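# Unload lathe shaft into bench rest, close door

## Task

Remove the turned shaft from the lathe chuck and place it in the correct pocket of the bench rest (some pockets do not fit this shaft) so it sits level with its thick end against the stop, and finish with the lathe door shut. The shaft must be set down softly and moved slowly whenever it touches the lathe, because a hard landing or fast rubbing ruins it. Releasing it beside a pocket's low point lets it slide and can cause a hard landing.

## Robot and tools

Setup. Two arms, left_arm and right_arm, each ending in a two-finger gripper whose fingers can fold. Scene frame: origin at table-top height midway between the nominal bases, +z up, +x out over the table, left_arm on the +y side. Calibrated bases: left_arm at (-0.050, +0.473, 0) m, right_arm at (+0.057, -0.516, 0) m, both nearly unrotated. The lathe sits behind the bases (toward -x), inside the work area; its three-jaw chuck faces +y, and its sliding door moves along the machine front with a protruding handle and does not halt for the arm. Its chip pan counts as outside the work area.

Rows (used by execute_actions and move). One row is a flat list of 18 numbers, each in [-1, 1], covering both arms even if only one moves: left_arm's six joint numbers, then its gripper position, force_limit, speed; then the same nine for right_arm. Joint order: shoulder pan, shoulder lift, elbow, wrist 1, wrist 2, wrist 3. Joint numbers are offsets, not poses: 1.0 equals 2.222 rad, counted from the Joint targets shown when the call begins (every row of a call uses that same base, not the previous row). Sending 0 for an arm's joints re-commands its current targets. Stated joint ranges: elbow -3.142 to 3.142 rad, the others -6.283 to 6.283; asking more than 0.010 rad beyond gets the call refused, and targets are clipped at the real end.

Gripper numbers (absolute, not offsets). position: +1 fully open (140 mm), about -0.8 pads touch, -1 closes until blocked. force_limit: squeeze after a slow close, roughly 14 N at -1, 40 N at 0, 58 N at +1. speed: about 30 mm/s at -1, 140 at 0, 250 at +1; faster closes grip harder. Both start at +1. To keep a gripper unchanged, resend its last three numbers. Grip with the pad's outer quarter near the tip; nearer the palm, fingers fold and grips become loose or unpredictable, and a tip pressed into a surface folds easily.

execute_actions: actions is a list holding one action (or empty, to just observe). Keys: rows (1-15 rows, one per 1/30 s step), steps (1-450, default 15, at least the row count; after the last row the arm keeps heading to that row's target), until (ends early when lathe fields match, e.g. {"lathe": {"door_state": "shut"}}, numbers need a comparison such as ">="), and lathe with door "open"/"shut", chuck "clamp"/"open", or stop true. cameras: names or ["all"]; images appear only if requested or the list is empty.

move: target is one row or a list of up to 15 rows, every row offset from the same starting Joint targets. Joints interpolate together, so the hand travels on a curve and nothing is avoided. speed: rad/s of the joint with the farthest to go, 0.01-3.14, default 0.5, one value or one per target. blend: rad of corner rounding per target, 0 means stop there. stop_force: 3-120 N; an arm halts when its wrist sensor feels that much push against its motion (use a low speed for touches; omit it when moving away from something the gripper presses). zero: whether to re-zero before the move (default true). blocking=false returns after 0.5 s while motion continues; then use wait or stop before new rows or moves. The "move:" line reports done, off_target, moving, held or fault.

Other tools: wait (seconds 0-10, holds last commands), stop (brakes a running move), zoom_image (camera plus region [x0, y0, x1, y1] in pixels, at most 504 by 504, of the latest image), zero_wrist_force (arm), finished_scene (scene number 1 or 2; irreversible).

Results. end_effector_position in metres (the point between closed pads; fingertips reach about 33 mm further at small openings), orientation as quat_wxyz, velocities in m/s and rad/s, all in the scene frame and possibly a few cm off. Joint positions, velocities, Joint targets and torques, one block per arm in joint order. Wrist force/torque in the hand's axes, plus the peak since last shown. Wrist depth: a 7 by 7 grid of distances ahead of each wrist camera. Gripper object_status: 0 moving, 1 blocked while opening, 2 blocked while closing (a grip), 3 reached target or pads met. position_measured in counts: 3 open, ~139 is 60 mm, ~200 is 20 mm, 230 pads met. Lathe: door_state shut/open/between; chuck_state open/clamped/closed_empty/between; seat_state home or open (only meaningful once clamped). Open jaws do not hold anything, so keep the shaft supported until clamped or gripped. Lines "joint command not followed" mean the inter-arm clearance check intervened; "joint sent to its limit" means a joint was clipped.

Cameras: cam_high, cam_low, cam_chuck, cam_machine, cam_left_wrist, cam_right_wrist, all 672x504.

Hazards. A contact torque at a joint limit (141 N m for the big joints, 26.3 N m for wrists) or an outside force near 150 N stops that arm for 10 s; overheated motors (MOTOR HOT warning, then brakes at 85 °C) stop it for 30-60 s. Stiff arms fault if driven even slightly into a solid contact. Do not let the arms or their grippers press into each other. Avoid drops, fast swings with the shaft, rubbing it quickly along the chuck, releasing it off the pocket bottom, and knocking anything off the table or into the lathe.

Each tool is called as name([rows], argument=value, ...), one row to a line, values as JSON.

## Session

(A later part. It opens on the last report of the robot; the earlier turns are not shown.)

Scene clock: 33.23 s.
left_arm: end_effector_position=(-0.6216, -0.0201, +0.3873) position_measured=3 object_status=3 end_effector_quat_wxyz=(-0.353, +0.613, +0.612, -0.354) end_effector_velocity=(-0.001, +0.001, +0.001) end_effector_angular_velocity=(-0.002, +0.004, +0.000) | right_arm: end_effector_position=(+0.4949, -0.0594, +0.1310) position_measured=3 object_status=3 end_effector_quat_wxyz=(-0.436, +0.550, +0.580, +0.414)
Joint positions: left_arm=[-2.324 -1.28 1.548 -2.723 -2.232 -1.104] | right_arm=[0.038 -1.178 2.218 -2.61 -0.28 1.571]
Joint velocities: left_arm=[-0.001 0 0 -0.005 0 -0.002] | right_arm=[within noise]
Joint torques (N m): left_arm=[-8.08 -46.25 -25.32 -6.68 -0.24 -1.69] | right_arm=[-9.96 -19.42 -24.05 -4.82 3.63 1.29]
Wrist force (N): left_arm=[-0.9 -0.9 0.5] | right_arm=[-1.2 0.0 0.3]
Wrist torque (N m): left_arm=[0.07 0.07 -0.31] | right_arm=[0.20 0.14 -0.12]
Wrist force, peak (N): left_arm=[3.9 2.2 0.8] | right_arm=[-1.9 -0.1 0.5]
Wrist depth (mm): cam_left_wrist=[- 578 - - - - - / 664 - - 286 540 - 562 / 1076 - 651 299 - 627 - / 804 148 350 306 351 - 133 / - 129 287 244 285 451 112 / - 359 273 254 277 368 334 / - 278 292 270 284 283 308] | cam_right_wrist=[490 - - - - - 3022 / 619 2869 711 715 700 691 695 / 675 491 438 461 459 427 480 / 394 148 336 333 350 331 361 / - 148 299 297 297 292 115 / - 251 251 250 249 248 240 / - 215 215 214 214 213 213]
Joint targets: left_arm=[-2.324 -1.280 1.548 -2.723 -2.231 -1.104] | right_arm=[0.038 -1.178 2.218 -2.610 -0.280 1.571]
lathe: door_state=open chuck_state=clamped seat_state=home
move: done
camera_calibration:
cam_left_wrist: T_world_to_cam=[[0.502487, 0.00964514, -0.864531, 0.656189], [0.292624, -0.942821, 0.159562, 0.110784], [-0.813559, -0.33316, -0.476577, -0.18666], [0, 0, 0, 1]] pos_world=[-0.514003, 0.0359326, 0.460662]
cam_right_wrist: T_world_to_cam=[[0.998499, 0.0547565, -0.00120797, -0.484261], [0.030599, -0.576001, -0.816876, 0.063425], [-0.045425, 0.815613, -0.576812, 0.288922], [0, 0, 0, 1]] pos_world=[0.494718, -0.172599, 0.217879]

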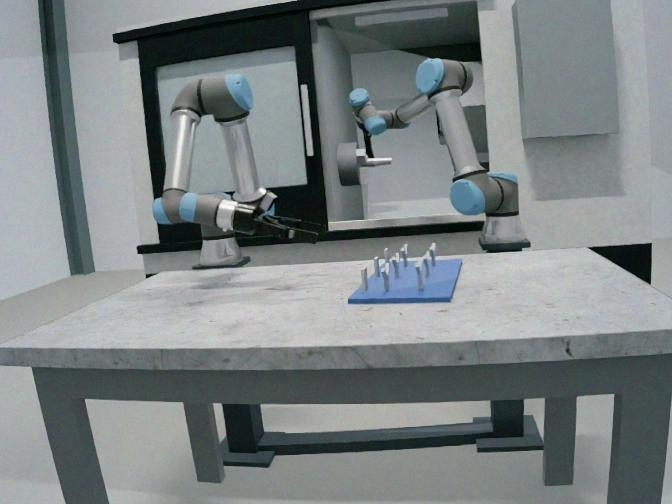

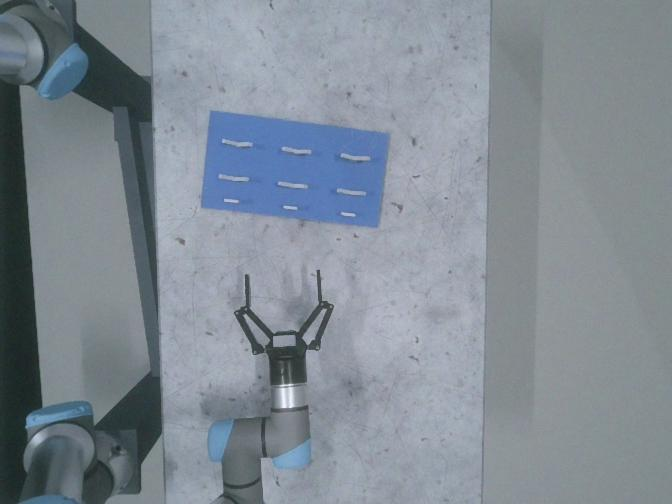

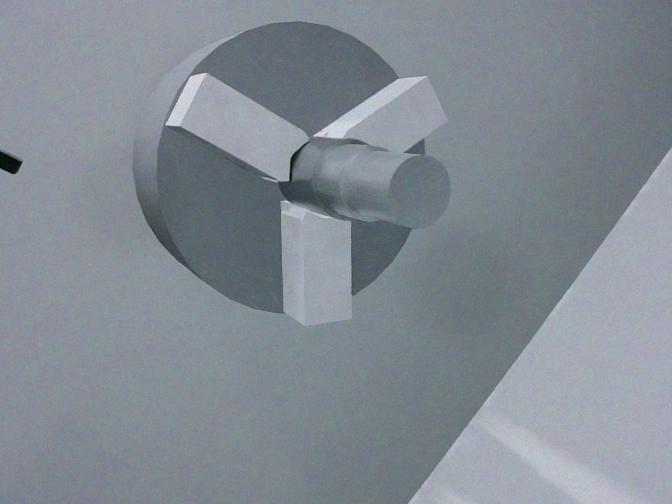

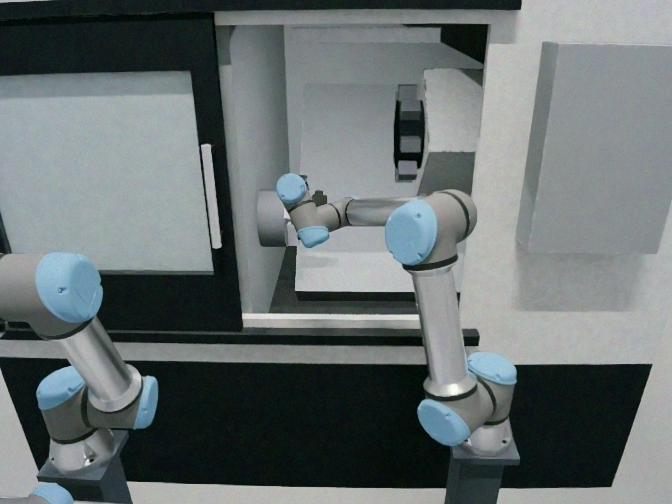

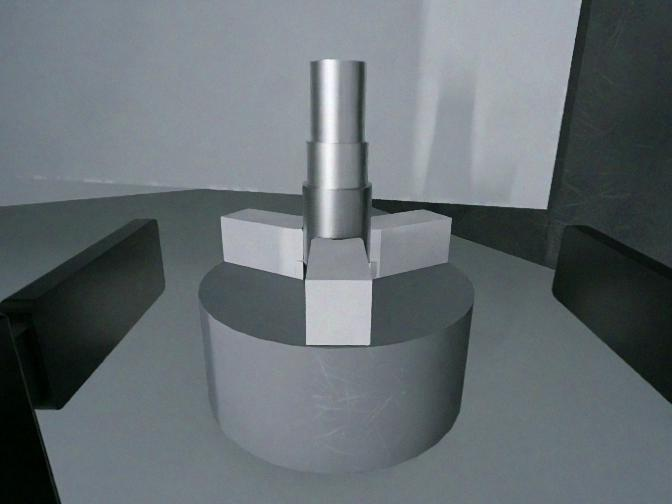

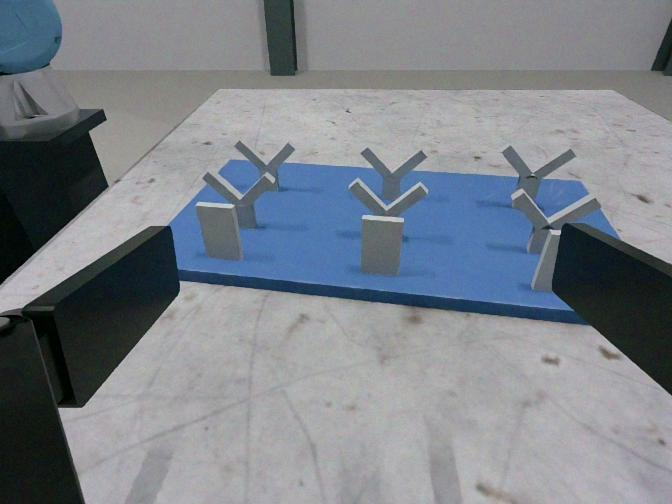

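move(target=[-0.0353,0.1004,-0.0826,-0.0341,0.0275,-0.0277,1,1,1,0.0032,0.0879,-0.1967,0.1084,0,0,1,1,1], speed=0.4, cameras=["cam_left_wrist","cam_right_wrist","cam_chuck","cam_machine"])

zoom_image(camera="cam_left_wrist", region=[150, 0, 550, 300])

zoom_image(camera="cam_right_wrist", region=[300, 130, 420, 230])

zoom_image(camera="cam_right_wrist", region=[300, 200, 420, 300])

zoom_image(camera="cam_right_wrist", region=[150, 150, 300, 270])

Scene clock: 51.80 s.
left_arm: end_effector_position=(-0.7202, -0.0467, +0.3380) position_measured=3 object_status=3 end_effector_quat_wxyz=(-0.354, +0.612, +0.612, -0.354) | right_arm: end_effector_position=(+0.6397, -0.0473, +0.1494) position_measured=3 object_status=3 end_effector_quat_wxyz=(-0.438, +0.547, +0.582, +0.413)
Joint positions: left_arm=[-2.402 -1.057 1.365 -2.799 -2.17 -1.166] | right_arm=[0.045 -0.983 1.781 -2.37 -0.28 1.571]
Joint torques (N m): left_arm=[9.79 -51.47 -22.95 -1.13 -2.11 2.02] | right_arm=[3.06 -47.73 -27.2 -2.29 2.14 1.36]
Wrist force (N): left_arm=[-0.5 -1.1 0.2] | right_arm=[-1.2 0.1 0.3]
Wrist torque (N m): left_arm=[0.03 -0.01 -0.16] | right_arm=[0.23 0.13 -0.12]
Wrist force, peak (N): left_arm=[-0.5 -0.6 1.8] | right_arm=[-1.6 -1.8 0.3]
Wrist depth (mm): cam_left_wrist=[524 - 459 170 411 395 377 / 552 511 - 177 428 416 403 / 578 544 - 185 445 441 488 / - 128 239 191 226 253 133 / - 192 218 135 206 207 112 / - 169 164 123 150 165 - / - 163 142 131 134 152 -] | cam_right_wrist=[3656 - 5037 - - - - / 2906 2698 720 3541 756 756 3192 / 530 474 505 472 520 521 551 / 369 148 363 360 380 378 393 / - 148 318 307 307 318 115 / - 272 270 271 270 269 258 / - 233 233 232 232 231 230]
Joint targets: left_arm=[-2.402 -1.057 1.365 -2.799 -2.170 -1.166] | right_arm=[0.045 -0.983 1.781 -2.370 -0.280 1.571]
lathe: door_state=open chuck_state=clamped seat_state=home
move: done
camera_calibration:
cam_left_wrist: T_world_to_cam=[[0.501656, 0.0105762, -0.865003, 0.662916], [0.293069, -0.942872, 0.158436, 0.123053], [-0.813912, -0.332986, -0.476097, -0.299648], [0, 0, 0, 1]] pos_world=[-0.612506, 0.0092337, 0.411266]
cam_right_wrist: T_world_to_cam=[[0.998085, 0.0618609, -0.000387205, -0.628861], [0.0353674, -0.575742, -0.816866, 0.0778393], [-0.050755, 0.815288, -0.576827, 0.299641], [0, 0, 0, 1]] pos_world=[0.640112, -0.160576, 0.236182]
Images, in order (width x height): cam_chuck 672x504, cam_machine 672x504, cam_left_wrist 672x504, cam_right_wrist 672x504.

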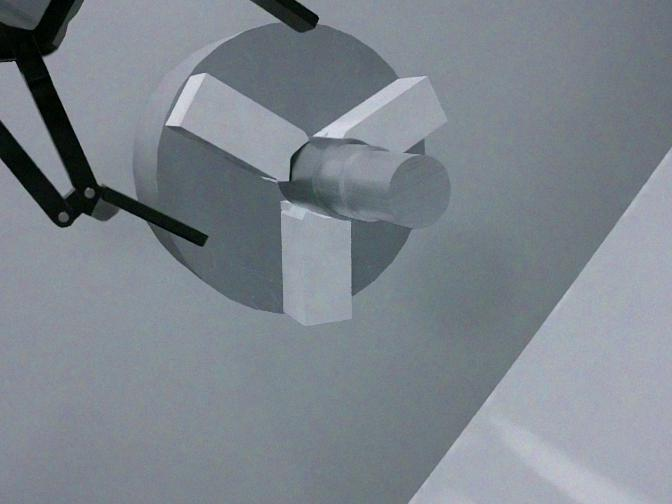

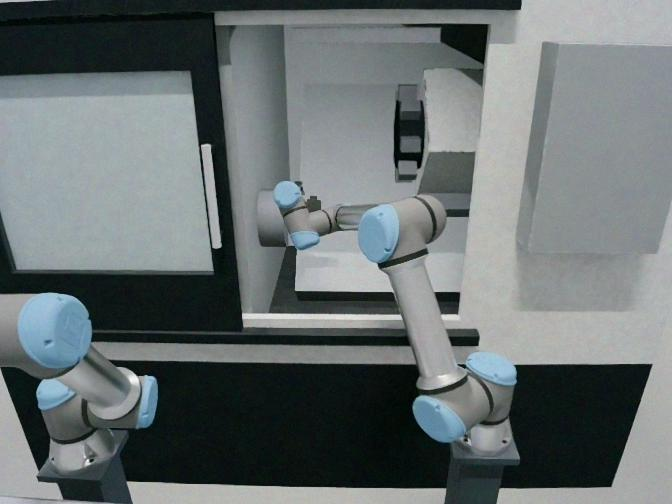

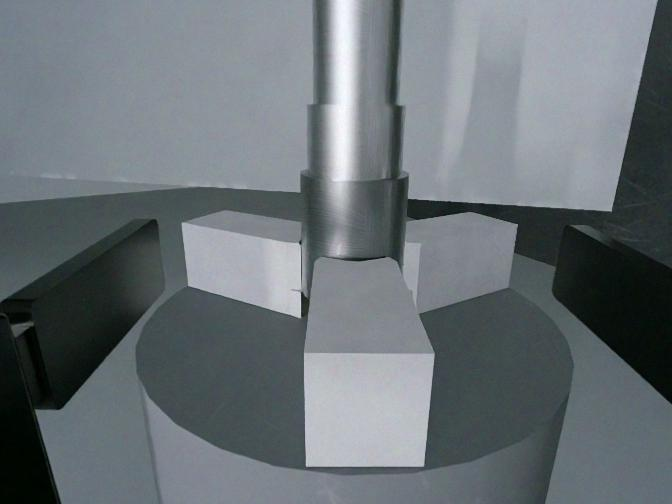

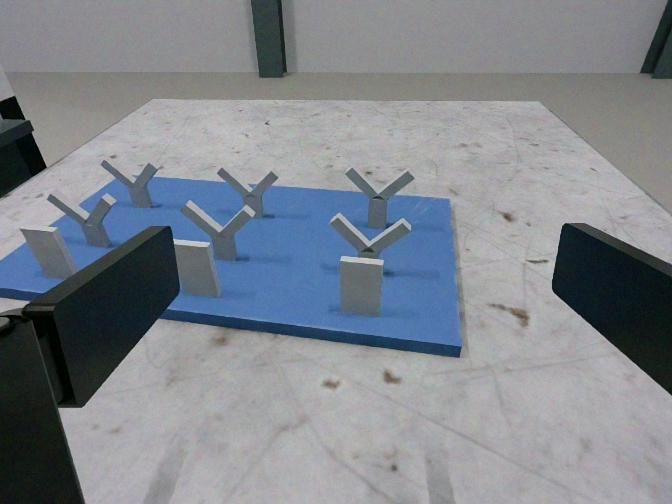

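Scaled by 1.260 from the camera's 672x504 image, which has a finer 960x720 frame.

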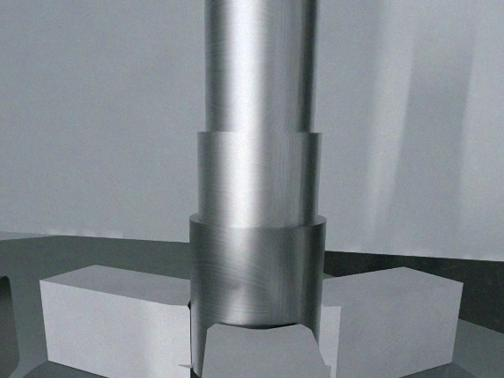

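Scaled by 4.200 from the camera's 672x504 image, which has a finer 960x720 frame.

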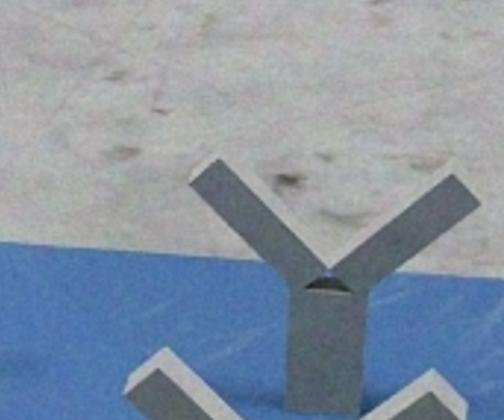

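Scaled by 4.200 from the camera's 672x504 image, which has a finer 960x720 frame.

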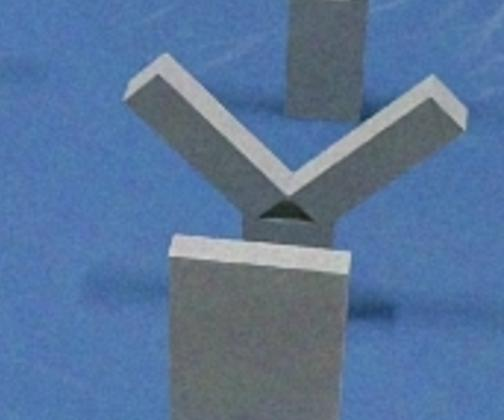

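Scaled by 3.360 from the camera's 672x504 image, which has a finer 960x720 frame.

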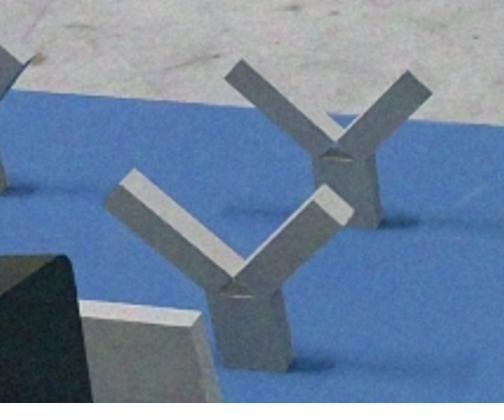

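move(target=[-0.0182,0.0328,-0.0248,-0.0153,0.0145,-0.0129,1,1,1,-0.0601,-0.0126,0.0239,-0.0108,0,0,1,1,1], speed=0.2, cameras=["cam_left_wrist","cam_right_wrist","cam_chuck"])

zoom_image(camera="cam_left_wrist", region=[100, 0, 600, 350])

zoom_image(camera="cam_chuck", region=[130, 50, 480, 300])

Scene clock: 58.40 s.
left_arm: end_effector_position=(-0.7589, -0.0443, +0.3161) position_measured=3 object_status=3 end_effector_quat_wxyz=(-0.354, +0.612, +0.612, -0.354) | right_arm: end_effector_position=(+0.6797, -0.1277, +0.1491) position_measured=3 object_status=3 end_effector_quat_wxyz=(-0.410, +0.585, +0.544, +0.441)
Joint positions: left_arm=[-2.443 -0.984 1.309 -2.833 -2.138 -1.195] | right_arm=[-0.089 -1.011 1.834 -2.394 -0.28 1.571]
Joint torques (N m): left_arm=[9.69 -62.54 -16.63 -1.08 -2.17 1.99] | right_arm=[-7.25 -28.57 -27.28 -1.12 1.6 1.08]
Wrist force (N): left_arm=[-0.1 -0.8 0.1] | right_arm=[-1.2 0.0 0.2]
Wrist torque (N m): left_arm=[0.10 -0.07 -0.13] | right_arm=[0.19 0.13 -0.13]
Wrist force, peak (N): left_arm=[-0.6 -0.6 -1.7] | right_arm=[-1.9 0.6 -1.5]
Wrist depth (mm): cam_left_wrist=[- 446 413 130 365 360 340 / - 459 446 134 140 374 365 / - 495 466 142 399 397 371 / - 137 191 147 183 199 131 / - 198 191 141 177 201 113 / - 169 178 106 118 170 162 / - 140 135 82 85 136 136] | cam_right_wrist=[- - 3238 - - - - / 804 708 790 758 751 2906 2869 / 470 480 475 474 522 520 2024 / 388 148 382 380 399 379 436 / - 148 323 321 320 321 115 / - 271 270 270 269 267 260 / - 234 234 231 231 231 231]
Joint targets: left_arm=[-2.443 -0.984 1.309 -2.833 -2.138 -1.194] | right_arm=[-0.089 -1.011 1.834 -2.394 -0.280 1.571]
lathe: door_state=open chuck_state=clamped seat_state=home
move: done
camera_calibration:
cam_left_wrist: T_world_to_cam=[[0.501417, 0.0100393, -0.865147, 0.663268], [0.292788, -0.942907, 0.158751, 0.139822], [-0.81416, -0.332905, -0.475729, -0.34108], [0, 0, 0, 1]] pos_world=[-0.651205, 0.0116336, 0.389366]
cam_right_wrist: T_world_to_cam=[[0.997442, -0.071471, -0.00127113, -0.680358], [-0.0422605, -0.575255, -0.816881, 0.0828107], [0.0576521, 0.814846, -0.576804, 0.293335], [0, 0, 0, 1]] pos_world=[0.665206, -0.240011, 0.235979]
Images, in order (width x height): cam_chuck 672x504, cam_left_wrist 672x504, cam_right_wrist 672x504.

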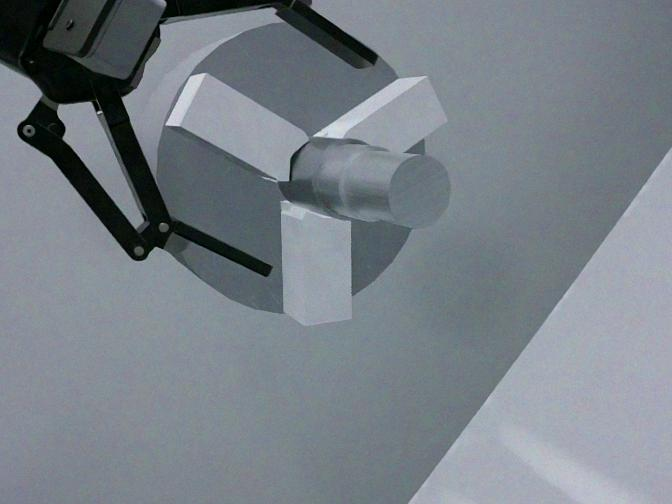

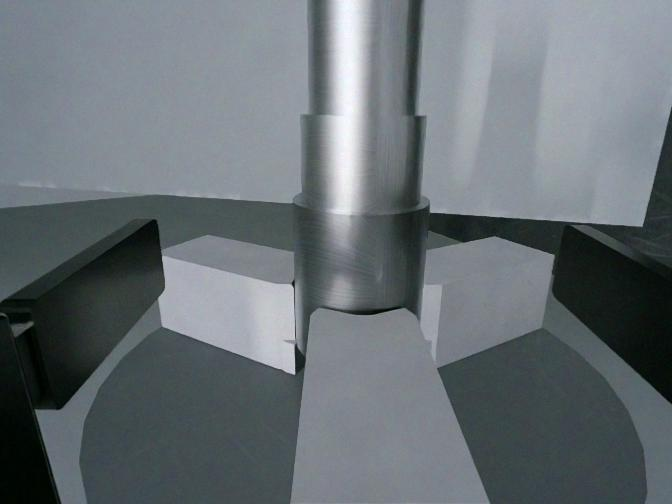

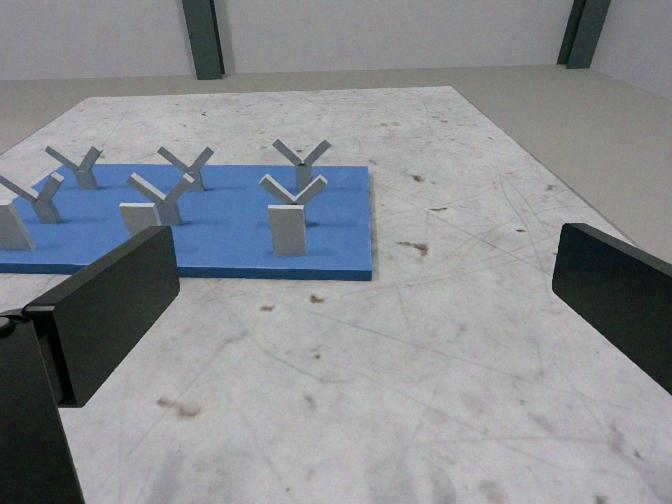

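Scaled by 1.008 from the camera's 672x504 image, which has a finer 960x720 frame.

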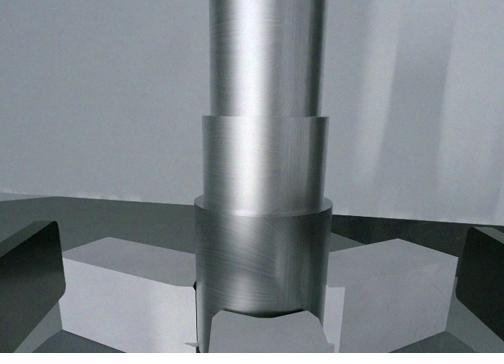

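Scaled by 1.440 from the camera's 672x504 image, which has a finer 960x720 frame.

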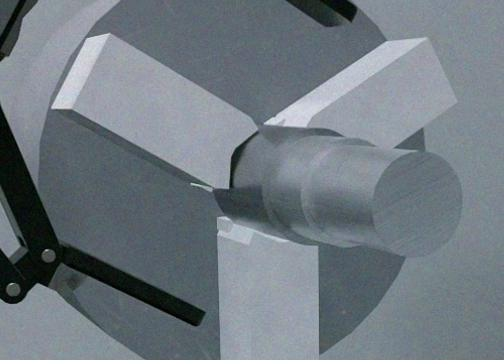

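move(target=[-0.0196,-0.0211,0.0378,-0.0234,0.0162,-0.0137,1,1,1,0,0,0,0,0,0,1,1,1], speed=0.15, cameras=["cam_left_wrist","cam_chuck"])

zoom_image(camera="cam_left_wrist", region=[100, 0, 600, 350])

Scene clock: 63.50 s.
left_arm: end_effector_position=(-0.7623, -0.0113, +0.3140) position_measured=3 object_status=3 end_effector_quat_wxyz=(-0.354, +0.612, +0.613, -0.354) end_effector_velocity=(+0.000, -0.001, -0.001) end_effector_angular_velocity=(+0.000, -0.002, -0.002) | right_arm: end_effector_position=(+0.6798, -0.1278, +0.1490) position_measured=3 object_status=3 end_effector_quat_wxyz=(-0.410, +0.585, +0.544, +0.441)
Joint positions: left_arm=[-2.486 -1.032 1.393 -2.885 -2.102 -1.225] | right_arm=[-0.089 -1.011 1.834 -2.394 -0.28 1.571]
Joint velocities: left_arm=[0.002 0.002 -0.003 0.005 -0.002 0.003] | right_arm=[within noise]
Joint torques (N m): left_arm=[9.23 -35.77 -29.75 -1.15 -2.28 1.94] | right_arm=[-8.88 -28.96 -27.87 -1.32 1.15 0.89]
Wrist force (N): left_arm=[-0.7 -1.0 0.2] | right_arm=[-1.4 0.1 0.2]
Wrist torque (N m): left_arm=[0.02 0.02 -0.16] | right_arm=[0.20 0.15 -0.12]
Wrist force, peak (N): left_arm=[-1.8 -0.7 -0.1] | right_arm=[-1.5 0.0 0.5]
Wrist depth (mm): cam_left_wrist=[465 447 - 377 366 354 324 / 491 454 434 134 137 371 - / - - 462 140 148 394 - / - 128 - 147 153 - 130 / - 137 210 152 188 212 112 / - 216 201 158 189 216 354 / - 176 177 132 171 178 186] | cam_right_wrist=[- - 5037 - 4276 6296 - / 2906 787 782 776 771 2906 2833 / 463 471 470 471 525 517 2138 / 387 148 380 378 401 377 143 / - 148 325 321 322 322 115 / - 271 272 270 269 268 260 / - 233 233 232 231 230 231]
Joint targets: left_arm=[-2.486 -1.031 1.393 -2.885 -2.102 -1.225] | right_arm=[-0.089 -1.011 1.834 -2.394 -0.280 1.571]
lathe: door_state=open chuck_state=clamped seat_state=home
move: done
camera_calibration:
cam_left_wrist: T_world_to_cam=[[0.501864, 0.0108413, -0.864879, 0.663114], [0.293584, -0.942695, 0.158541, 0.172873], [-0.813598, -0.333481, -0.476287, -0.333287], [0, 0, 0, 1]] pos_world=[-0.654707, 0.0446324, 0.387366]
Images, in order (width x height): cam_chuck 672x504, cam_left_wrist 672x504.

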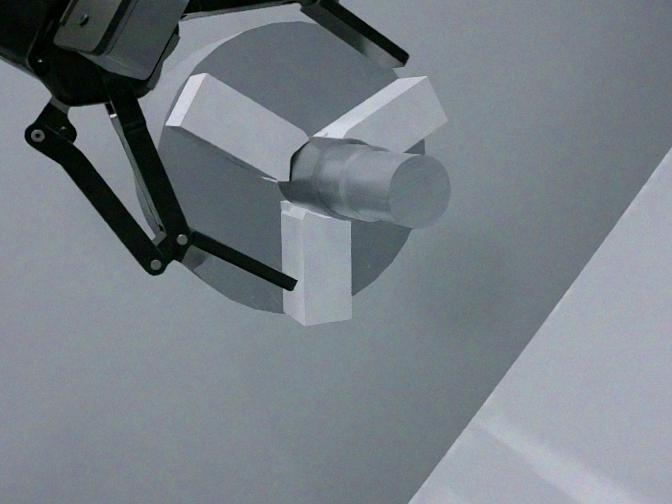

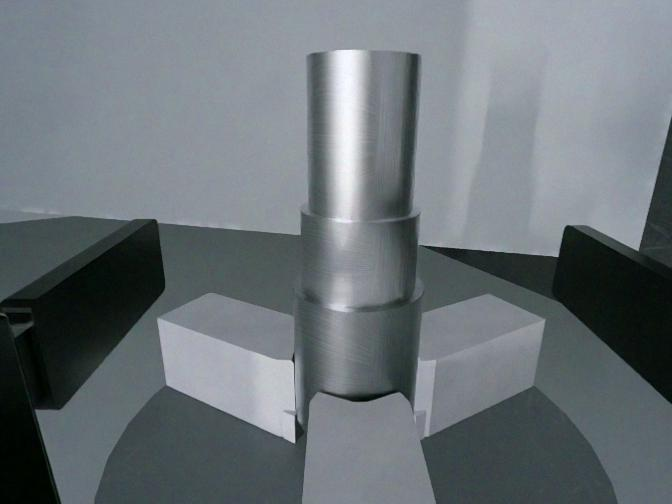

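Scaled by 1.008 from the camera's 672x504 image, which has a finer 960x720 frame.

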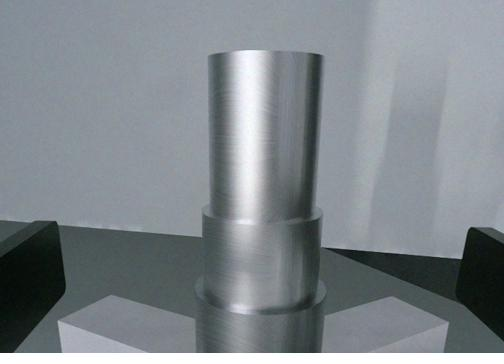

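move(target=[-0.00114,-0.00143,0.00236,-0.00132,0.00093,-0.00077,-1,-1,-1,0,0,0,0,0,0,1,1,1], speed=0.05, cameras=["cam_left_wrist","cam_chuck"])

zoom_image(camera="cam_left_wrist", region=[150, 100, 550, 400])

zoom_image(camera="cam_chuck", region=[250, 80, 500, 268])

Scene clock: 70.60 s.
left_arm: end_effector_position=(-0.7622, -0.0094, +0.3138) position_measured=163 object_status=0 end_effector_quat_wxyz=(-0.353, +0.612, +0.613, -0.354) | right_arm: end_effector_position=(+0.6798, -0.1278, +0.1490) position_measured=3 object_status=3 end_effector_quat_wxyz=(-0.410, +0.585, +0.544, +0.441)
Joint positions: left_arm=[-2.489 -1.034 1.399 -2.888 -2.1 -1.227] | right_arm=[-0.089 -1.011 1.834 -2.394 -0.28 1.571]
Joint torques (N m): left_arm=[9.48 -35.63 -24.69 -1.28 -1.31 1.54] | right_arm=[-8.75 -28.91 -27.5 -1.71 1.13 0.5]
Wrist force (N): left_arm=[0.4 -3.5 -4.1] | right_arm=[-1.1 0.2 0.2]
Wrist torque (N m): left_arm=[0.07 -0.04 -0.33] | right_arm=[0.24 0.11 -0.13]
Wrist force, peak (N): left_arm=[0.4 -3.5 -4.1] | right_arm=[-1.6 0.2 0.2]
Wrist depth (mm): cam_left_wrist=[- 428 413 - 369 356 - / 493 473 433 134 379 370 352 / - 497 466 140 164 388 371 / - 775 131 146 149 407 454 / - 87 88 152 153 94 85 / - - - 157 164 - - / - 72 - 134 129 - -] | cam_right_wrist=[- - 2982 3598 - - - / 2869 779 768 756 753 4197 2698 / 486 475 470 474 517 515 2060 / 388 148 381 378 398 382 438 / - 148 323 322 318 318 115 / - 270 272 270 269 272 258 / - 233 233 232 232 229 231]
Joint targets: left_arm=[-2.489 -1.034 1.399 -2.888 -2.100 -1.227] | right_arm=[-0.089 -1.011 1.834 -2.394 -0.280 1.571]
lathe: door_state=open chuck_state=clamped seat_state=home
move: done
camera_calibration:
cam_left_wrist: T_world_to_cam=[[0.502061, 0.0108709, -0.864764, 0.663003], [0.293481, -0.942727, 0.158537, 0.174632], [-0.813513, -0.333387, -0.476497, -0.332616], [0, 0, 0, 1]] pos_world=[-0.654706, 0.0465327, 0.387165]
Images, in order (width x height): cam_chuck 672x504, cam_left_wrist 672x504.

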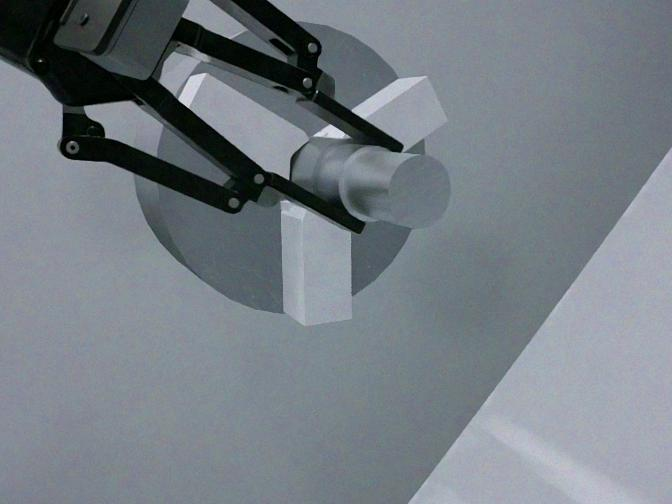

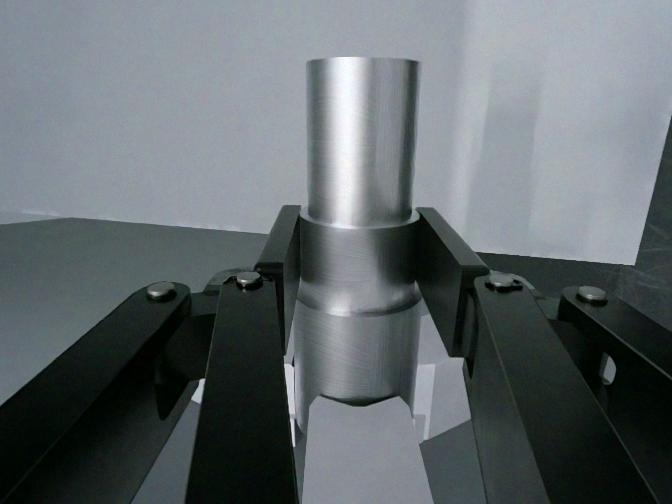

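Scaled by 1.260 from the camera's 672x504 image, which has a finer 960x720 frame.

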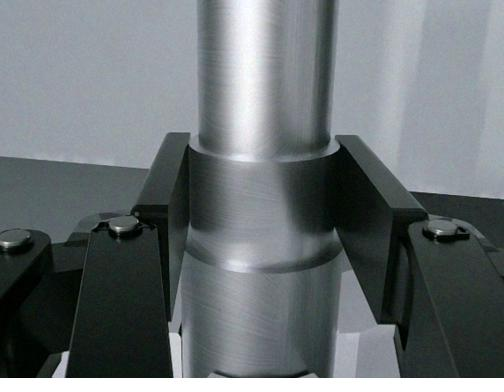

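Scaled by 2.016 from the camera's 672x504 image, which has a finer 960x720 frame.

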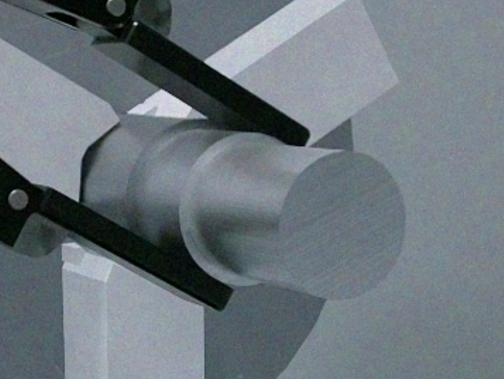

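wait(seconds=1.5)

Scene clock: 72.70 s.
left_arm: end_effector_position=(-0.7622, -0.0094, +0.3138) position_measured=163 object_status=2 end_effector_quat_wxyz=(-0.353, +0.612, +0.613, -0.354) | right_arm: end_effector_position=(+0.6798, -0.1278, +0.1490) position_measured=3 object_status=3 end_effector_quat_wxyz=(-0.410, +0.585, +0.544, +0.441)
Joint positions: left_arm=[-2.489 -1.034 1.399 -2.888 -2.1 -1.227] | right_arm=[-0.089 -1.011 1.834 -2.394 -0.28 1.571]
Joint torques (N m): left_arm=[9.11 -35.36 -15.14 -1.24 0.53 1.48] | right_arm=[-9.65 -30.17 -26.5 -1.8 1.08 0.68]
Wrist force (N): left_arm=[0.1 -2.9 -3.4] | right_arm=[-1.3 0.0 0.2]
Wrist torque (N m): left_arm=[0.04 -0.01 -0.32] | right_arm=[0.20 0.14 -0.12]
Wrist force, peak (N): left_arm=[0.3 -3.7 -3.9] | right_arm=[-1.6 0.0 0.2]
Wrist depth (mm): cam_left_wrist=[485 433 425 386 370 - 325 / 494 - 433 134 379 372 355 / - - 456 140 401 389 372 / - - 127 146 148 400 401 / - 87 88 152 153 94 90 / - - - 157 167 - - / - 72 - 129 124 - -] | cam_right_wrist=[- - - 3541 3716 4444 2605 / 2906 779 776 758 758 2731 2906 / 468 475 480 467 523 554 2042 / 384 147 381 384 396 377 434 / - 147 323 321 320 320 115 / - 270 270 269 268 276 260 / - 233 233 232 232 231 231]
Joint targets: left_arm=[-2.489 -1.034 1.399 -2.888 -2.100 -1.227] | right_arm=[-0.089 -1.011 1.834 -2.394 -0.280 1.571]
Tool commands: left_gripper/position=-1.0 left_gripper/force_limit=-1.0 left_gripper/speed=-1.0 right_gripper/position=+1.0 right_gripper/force_limit=+1.0 right_gripper/speed=+1.0
lathe: door_state=open chuck_state=clamped seat_state=home
wait: 1.50 s; at rest from the start

execute_actions([
  {"rows":[[0,0,0,0,0,0,-0.98,1,-1,0,0,0,0,0,0,1,1,1]],"steps":45},
])

Scene clock: 75.97 s.
left_arm: end_effector_position=(-0.7622, -0.0094, +0.3138) position_measured=167 object_status=2 end_effector_quat_wxyz=(-0.353, +0.612, +0.613, -0.354) | right_arm: end_effector_position=(+0.6798, -0.1278, +0.1490) position_measured=3 object_status=3 end_effector_quat_wxyz=(-0.410, +0.585, +0.544, +0.441)
Joint positions: left_arm=[-2.489 -1.034 1.399 -2.888 -2.1 -1.227] | right_arm=[-0.089 -1.011 1.834 -2.394 -0.28 1.571]
Joint torques (N m): left_arm=[-6.04 -34.84 -15.46 -1.15 0.57 1.48] | right_arm=[-9.55 -29.59 -27.12 -1.89 0.93 0.36]
Wrist force (N): left_arm=[5.8 2.8 -21.3] | right_arm=[-1.3 0.0 0.3]
Wrist torque (N m): left_arm=[-0.15 -0.03 -0.68] | right_arm=[0.19 0.14 -0.12]
Wrist force, peak (N): left_arm=[6.0 1.9 -21.7] | right_arm=[-1.6 0.1 0.2]
Wrist depth (mm): cam_left_wrist=[- 437 416 388 366 343 337 / 486 472 436 134 380 376 - / - - 463 140 397 397 368 / 848 879 - 146 147 401 399 / - 87 88 152 153 94 84 / - 81 - 157 161 - - / - 71 - 134 129 - -] | cam_right_wrist=[- - - - - - - / 3148 784 763 771 753 2411 2833 / 467 475 470 474 517 517 2079 / 386 147 382 380 396 378 433 / - 148 323 323 320 321 115 / - 271 272 270 268 270 259 / - 234 232 232 233 231 231]
Joint targets: left_arm=[-2.489 -1.034 1.399 -2.888 -2.100 -1.227] | right_arm=[-0.089 -1.011 1.834 -2.394 -0.280 1.571]
lathe: door_state=open chuck_state=clamped seat_state=home

execute_actions([
  {"rows":[[0.0004,-0.00073,0.00055,0.00034,-0.00032,0.00029,-0.98,1,-1,0,0,0,0,0,0,1,1,1]],"steps":15},
])

Scene clock: 77.50 s.
left_arm: end_effector_position=(-0.7614, -0.0095, +0.3142) position_measured=167 object_status=2 end_effector_quat_wxyz=(-0.353, +0.612, +0.613, -0.353) | right_arm: end_effector_position=(+0.6798, -0.1278, +0.1490) position_measured=3 object_status=3 end_effector_quat_wxyz=(-0.410, +0.585, +0.544, +0.441)
Joint positions: left_arm=[-2.488 -1.036 1.4 -2.887 -2.101 -1.226] | right_arm=[-0.089 -1.011 1.834 -2.394 -0.28 1.571]
Joint torques (N m): left_arm=[33.68 -83.27 -15.31 1.55 -5.19 0.35] | right_arm=[-9.23 -30.33 -27.49 -2.12 0.93 0.18]
Wrist force (N): left_arm=[-22.4 -29.6 75.3] | right_arm=[-1.4 0.2 0.1]
Wrist torque (N m): left_arm=[0.86 0.04 -0.79] | right_arm=[0.24 0.16 -0.12]
Wrist force, peak (N): left_arm=[-22.4 -29.6 75.3] | right_arm=[-1.5 0.0 0.2]
Wrist depth (mm): cam_left_wrist=[463 - 395 379 370 - 337 / 486 - - 134 139 - 350 / - - - 140 145 - 372 / - - 116 147 149 408 - / - 87 88 152 151 94 84 / - - - 157 162 - - / - 71 - 134 130 - -] | cam_right_wrist=[- - - 3148 4359 3598 - / 3022 779 774 761 761 2982 2944 / 469 479 475 469 526 525 2024 / 385 148 378 380 394 378 144 / - 147 324 322 321 318 115 / - 272 270 269 268 278 259 / - 234 232 232 232 231 231]
Joint targets: left_arm=[-2.488 -1.036 1.400 -2.887 -2.101 -1.226] | right_arm=[-0.089 -1.011 1.834 -2.394 -0.280 1.571]
lathe: door_state=open chuck_state=clamped seat_state=home

execute_actions([
  {"rows":[[-0.00031,0.00057,-0.00043,-0.000265,0.00025,-0.000225,-0.98,1,-1,0,0,0,0,0,0,1,1,1]],"steps":15},
])

Scene clock: 78.87 s.
left_arm: end_effector_position=(-0.7620, -0.0095, +0.3139) position_measured=167 object_status=2 end_effector_quat_wxyz=(-0.353, +0.612, +0.613, -0.354) | right_arm: end_effector_position=(+0.6798, -0.1278, +0.1490) position_measured=3 object_status=3 end_effector_quat_wxyz=(-0.410, +0.585, +0.544, +0.441)
Joint positions: left_arm=[-2.488 -1.035 1.399 -2.888 -2.1 -1.227] | right_arm=[-0.089 -1.011 1.834 -2.394 -0.28 1.571]
Joint torques (N m): left_arm=[-7.17 -33.06 -25.6 -5.91 0.68 0.76] | right_arm=[-9.91 -29.74 -27.27 -2.1 0.93 0.21]
Wrist force (N): left_arm=[0.2 -5.7 1.8] | right_arm=[-1.3 0.0 0.1]
Wrist torque (N m): left_arm=[-0.29 -0.12 -0.73] | right_arm=[0.19 0.16 -0.12]
Wrist force, peak (N): left_arm=[-21.5 -29.3 76.5] | right_arm=[-1.4 0.1 0.2]
Wrist depth (mm): cam_left_wrist=[- - - 387 372 358 335 / - 478 - 134 141 371 - / - 488 - 141 395 404 - / - - - 147 149 558 - / - 87 88 152 151 94 84 / - - - 157 162 - - / - 71 - 134 129 - -] | cam_right_wrist=[3656 - - - - - - / 3063 726 779 766 748 2605 2906 / 472 473 475 471 523 521 2060 / 385 147 383 381 397 378 414 / - 148 322 321 321 320 116 / - 272 272 270 268 267 259 / - 234 232 233 232 230 229]
Joint targets: left_arm=[-2.489 -1.035 1.399 -2.888 -2.100 -1.226] | right_arm=[-0.089 -1.011 1.834 -2.394 -0.280 1.571]
lathe: door_state=open chuck_state=clamped seat_state=home

execute_actions([
  {"lathe":{"chuck":"open"},"steps":150,"until":{"lathe":{"chuck_state":"open"}}},
], cameras=["cam_left_wrist","cam_chuck"])

zoom_image(camera="cam_chuck", region=[250, 80, 500, 268])

Scene clock: 80.40 s.
left_arm: end_effector_position=(-0.7621, -0.0094, +0.3138) position_measured=167 object_status=2 end_effector_quat_wxyz=(-0.353, +0.612, +0.613, -0.354) | right_arm: end_effector_position=(+0.6798, -0.1278, +0.1490) position_measured=3 object_status=3 end_effector_quat_wxyz=(-0.410, +0.585, +0.544, +0.441)
Joint positions: left_arm=[-2.489 -1.035 1.399 -2.888 -2.1 -1.226] | right_arm=[-0.089 -1.011 1.834 -2.394 -0.28 1.571]
Joint torques (N m): left_arm=[-2.22 -58.88 -28.28 -3.6 -0.34 0.86] | right_arm=[-9.72 -29.65 -27.22 -2.14 0.77 0.13]
Wrist force (N): left_arm=[1.9 4.8 3.2] | right_arm=[-1.4 0.1 -0.1]
Wrist torque (N m): left_arm=[-0.19 0.03 -0.30] | right_arm=[0.20 0.16 -0.12]
Wrist force, peak (N): left_arm=[1.8 4.9 3.2] | right_arm=[-1.5 0.1 0.3]
Wrist depth (mm): cam_left_wrist=[- 436 - - 382 - 333 / 494 - 440 134 137 361 352 / - - 448 140 143 390 370 / - 691 115 147 148 408 391 / - 87 88 152 153 94 84 / - - - 156 162 - - / - 71 - 135 129 - -] | cam_right_wrist=[- - - 3487 3598 - - / 2764 738 768 776 763 2636 2764 / 469 477 472 475 522 531 2060 / 386 148 384 377 398 377 417 / - 148 322 322 320 319 115 / - 270 270 270 269 268 258 / - 233 233 233 231 232 231]
Joint targets: left_arm=[-2.489 -1.035 1.399 -2.888 -2.100 -1.226] | right_arm=[-0.089 -1.011 1.834 -2.394 -0.280 1.571]
Tool commands: left_gripper/position=-0.98 left_gripper/force_limit=+1.0 left_gripper/speed=-1.0 right_gripper/position=+1.0 right_gripper/force_limit=+1.0 right_gripper/speed=+1.0
lathe: door_state=open chuck_state=open seat_state=open
camera_calibration:
cam_left_wrist: T_world_to_cam=[[0.502242, 0.0109471, -0.864658, 0.662976], [0.29348, -0.942728, 0.158534, 0.174573], [-0.813402, -0.333382, -0.47669, -0.332306], [0, 0, 0, 1]] pos_world=[-0.654506, 0.0465327, 0.387165]
Images, in order (width x height): cam_chuck 672x504, cam_left_wrist 672x504.

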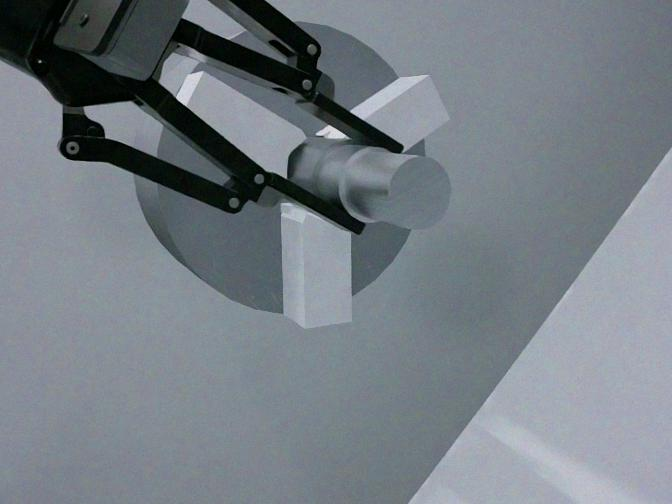

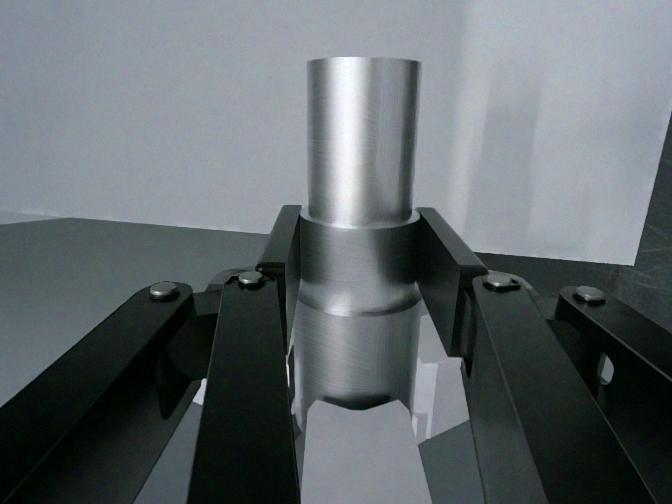

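Scaled by 2.016 from the camera's 672x504 image, which has a finer 960x720 frame.

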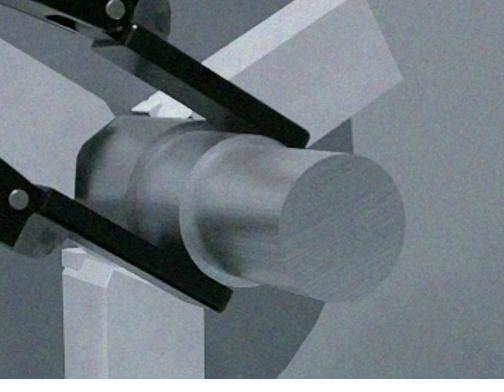

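move([
  [-0.01764,-0.02079,0.03357,-0.01849,0.01442,-0.01162,-0.98,1,-1,0,0,0,0,0,0,1,1,1],
  [-0.04293,-0.04687,0.07455,-0.04066,0.03534,-0.02758,-0.98,1,-1,0,0,0,0,0,0,1,1,1],
], speed=0.04, blend=[0.01,0], stop_force=15, cameras=["cam_left_wrist","cam_chuck","cam_machine"])

zoom_image(camera="cam_left_wrist", region=[150, 100, 550, 400])

Scene clock: 89.23 s.
left_arm: end_effector_position=(-0.7621, +0.0606, +0.3138) position_measured=167 object_status=2 end_effector_quat_wxyz=(-0.353, +0.612, +0.613, -0.354) | right_arm: end_effector_position=(+0.6798, -0.1278, +0.1490) position_measured=3 object_status=3 end_effector_quat_wxyz=(-0.410, +0.585, +0.544, +0.441)
Joint positions: left_arm=[-2.584 -1.139 1.565 -2.978 -2.022 -1.288] | right_arm=[-0.089 -1.011 1.834 -2.394 -0.28 1.571]
Joint torques (N m): left_arm=[10.14 -35.09 -32.92 -3.37 -2.47 2.04] | right_arm=[-9.9 -30.28 -27 -2.75 0.9 -0.31]
Wrist force (N): left_arm=[-0.5 4.6 3.0] | right_arm=[-1.2 0.2 0.1]
Wrist torque (N m): left_arm=[-0.11 0.06 -0.19] | right_arm=[0.24 0.12 -0.12]
Wrist force, peak (N): left_arm=[1.7 5.0 3.6] | right_arm=[-1.6 0.0 0.0]
Wrist depth (mm): cam_left_wrist=[- 454 418 400 - 353 335 / - - 440 134 139 386 359 / - 489 465 140 146 - 375 / - - - 147 148 - 386 / - 87 88 152 151 94 84 / - - - 161 164 - - / - 71 - 234 227 - -] | cam_right_wrist=[- - - 3778 - - - / 807 711 763 768 761 3022 2798 / 466 474 479 469 527 520 1954 / 387 148 380 379 396 380 411 / - 148 323 321 321 318 115 / - 270 270 270 269 269 258 / - 233 233 233 231 231 231]
Joint targets: left_arm=[-2.584 -1.139 1.565 -2.978 -2.022 -1.288] | right_arm=[-0.089 -1.011 1.834 -2.394 -0.280 1.571]
lathe: door_state=open chuck_state=open seat_state=open
move: done
camera_calibration:
cam_left_wrist: T_world_to_cam=[[0.502172, 0.0109176, -0.864699, 0.662184], [0.293493, -0.942723, 0.158542, 0.240569], [-0.813441, -0.333398, -0.476613, -0.309022], [0, 0, 0, 1]] pos_world=[-0.654506, 0.116533, 0.387165]
Images, in order (width x height): cam_chuck 672x504, cam_machine 672x504, cam_left_wrist 672x504.

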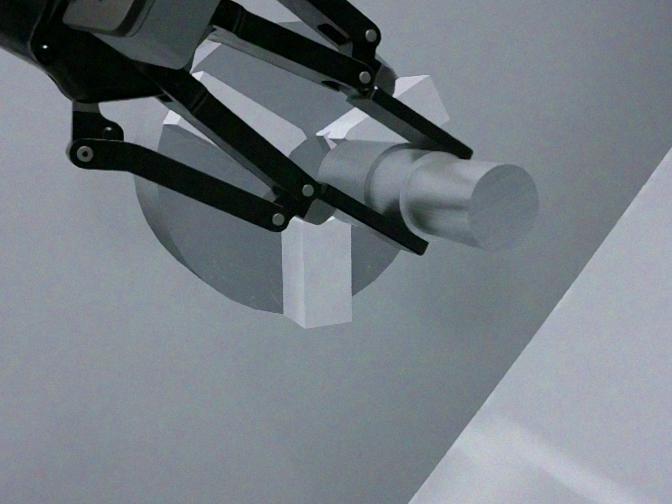

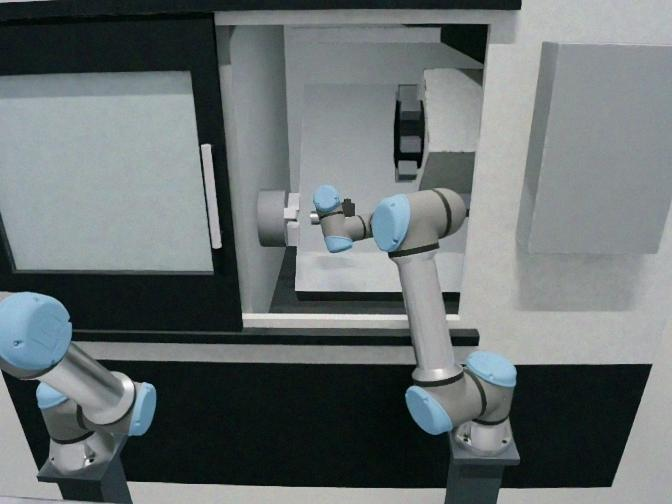

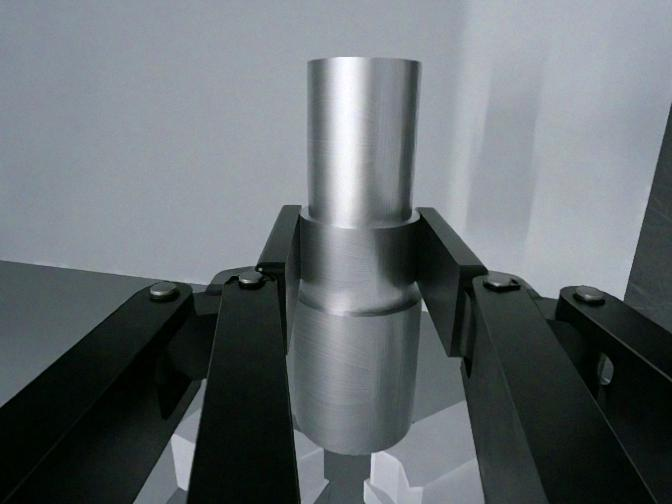

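Scaled by 1.260 from the camera's 672x504 image, which has a finer 960x720 frame.

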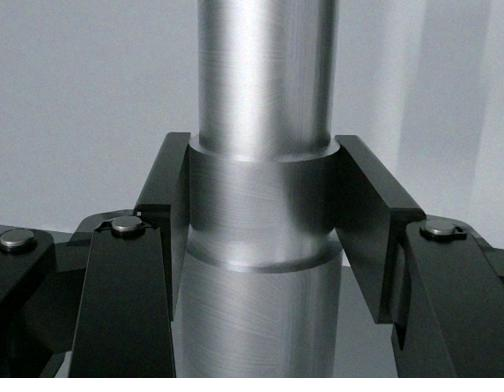

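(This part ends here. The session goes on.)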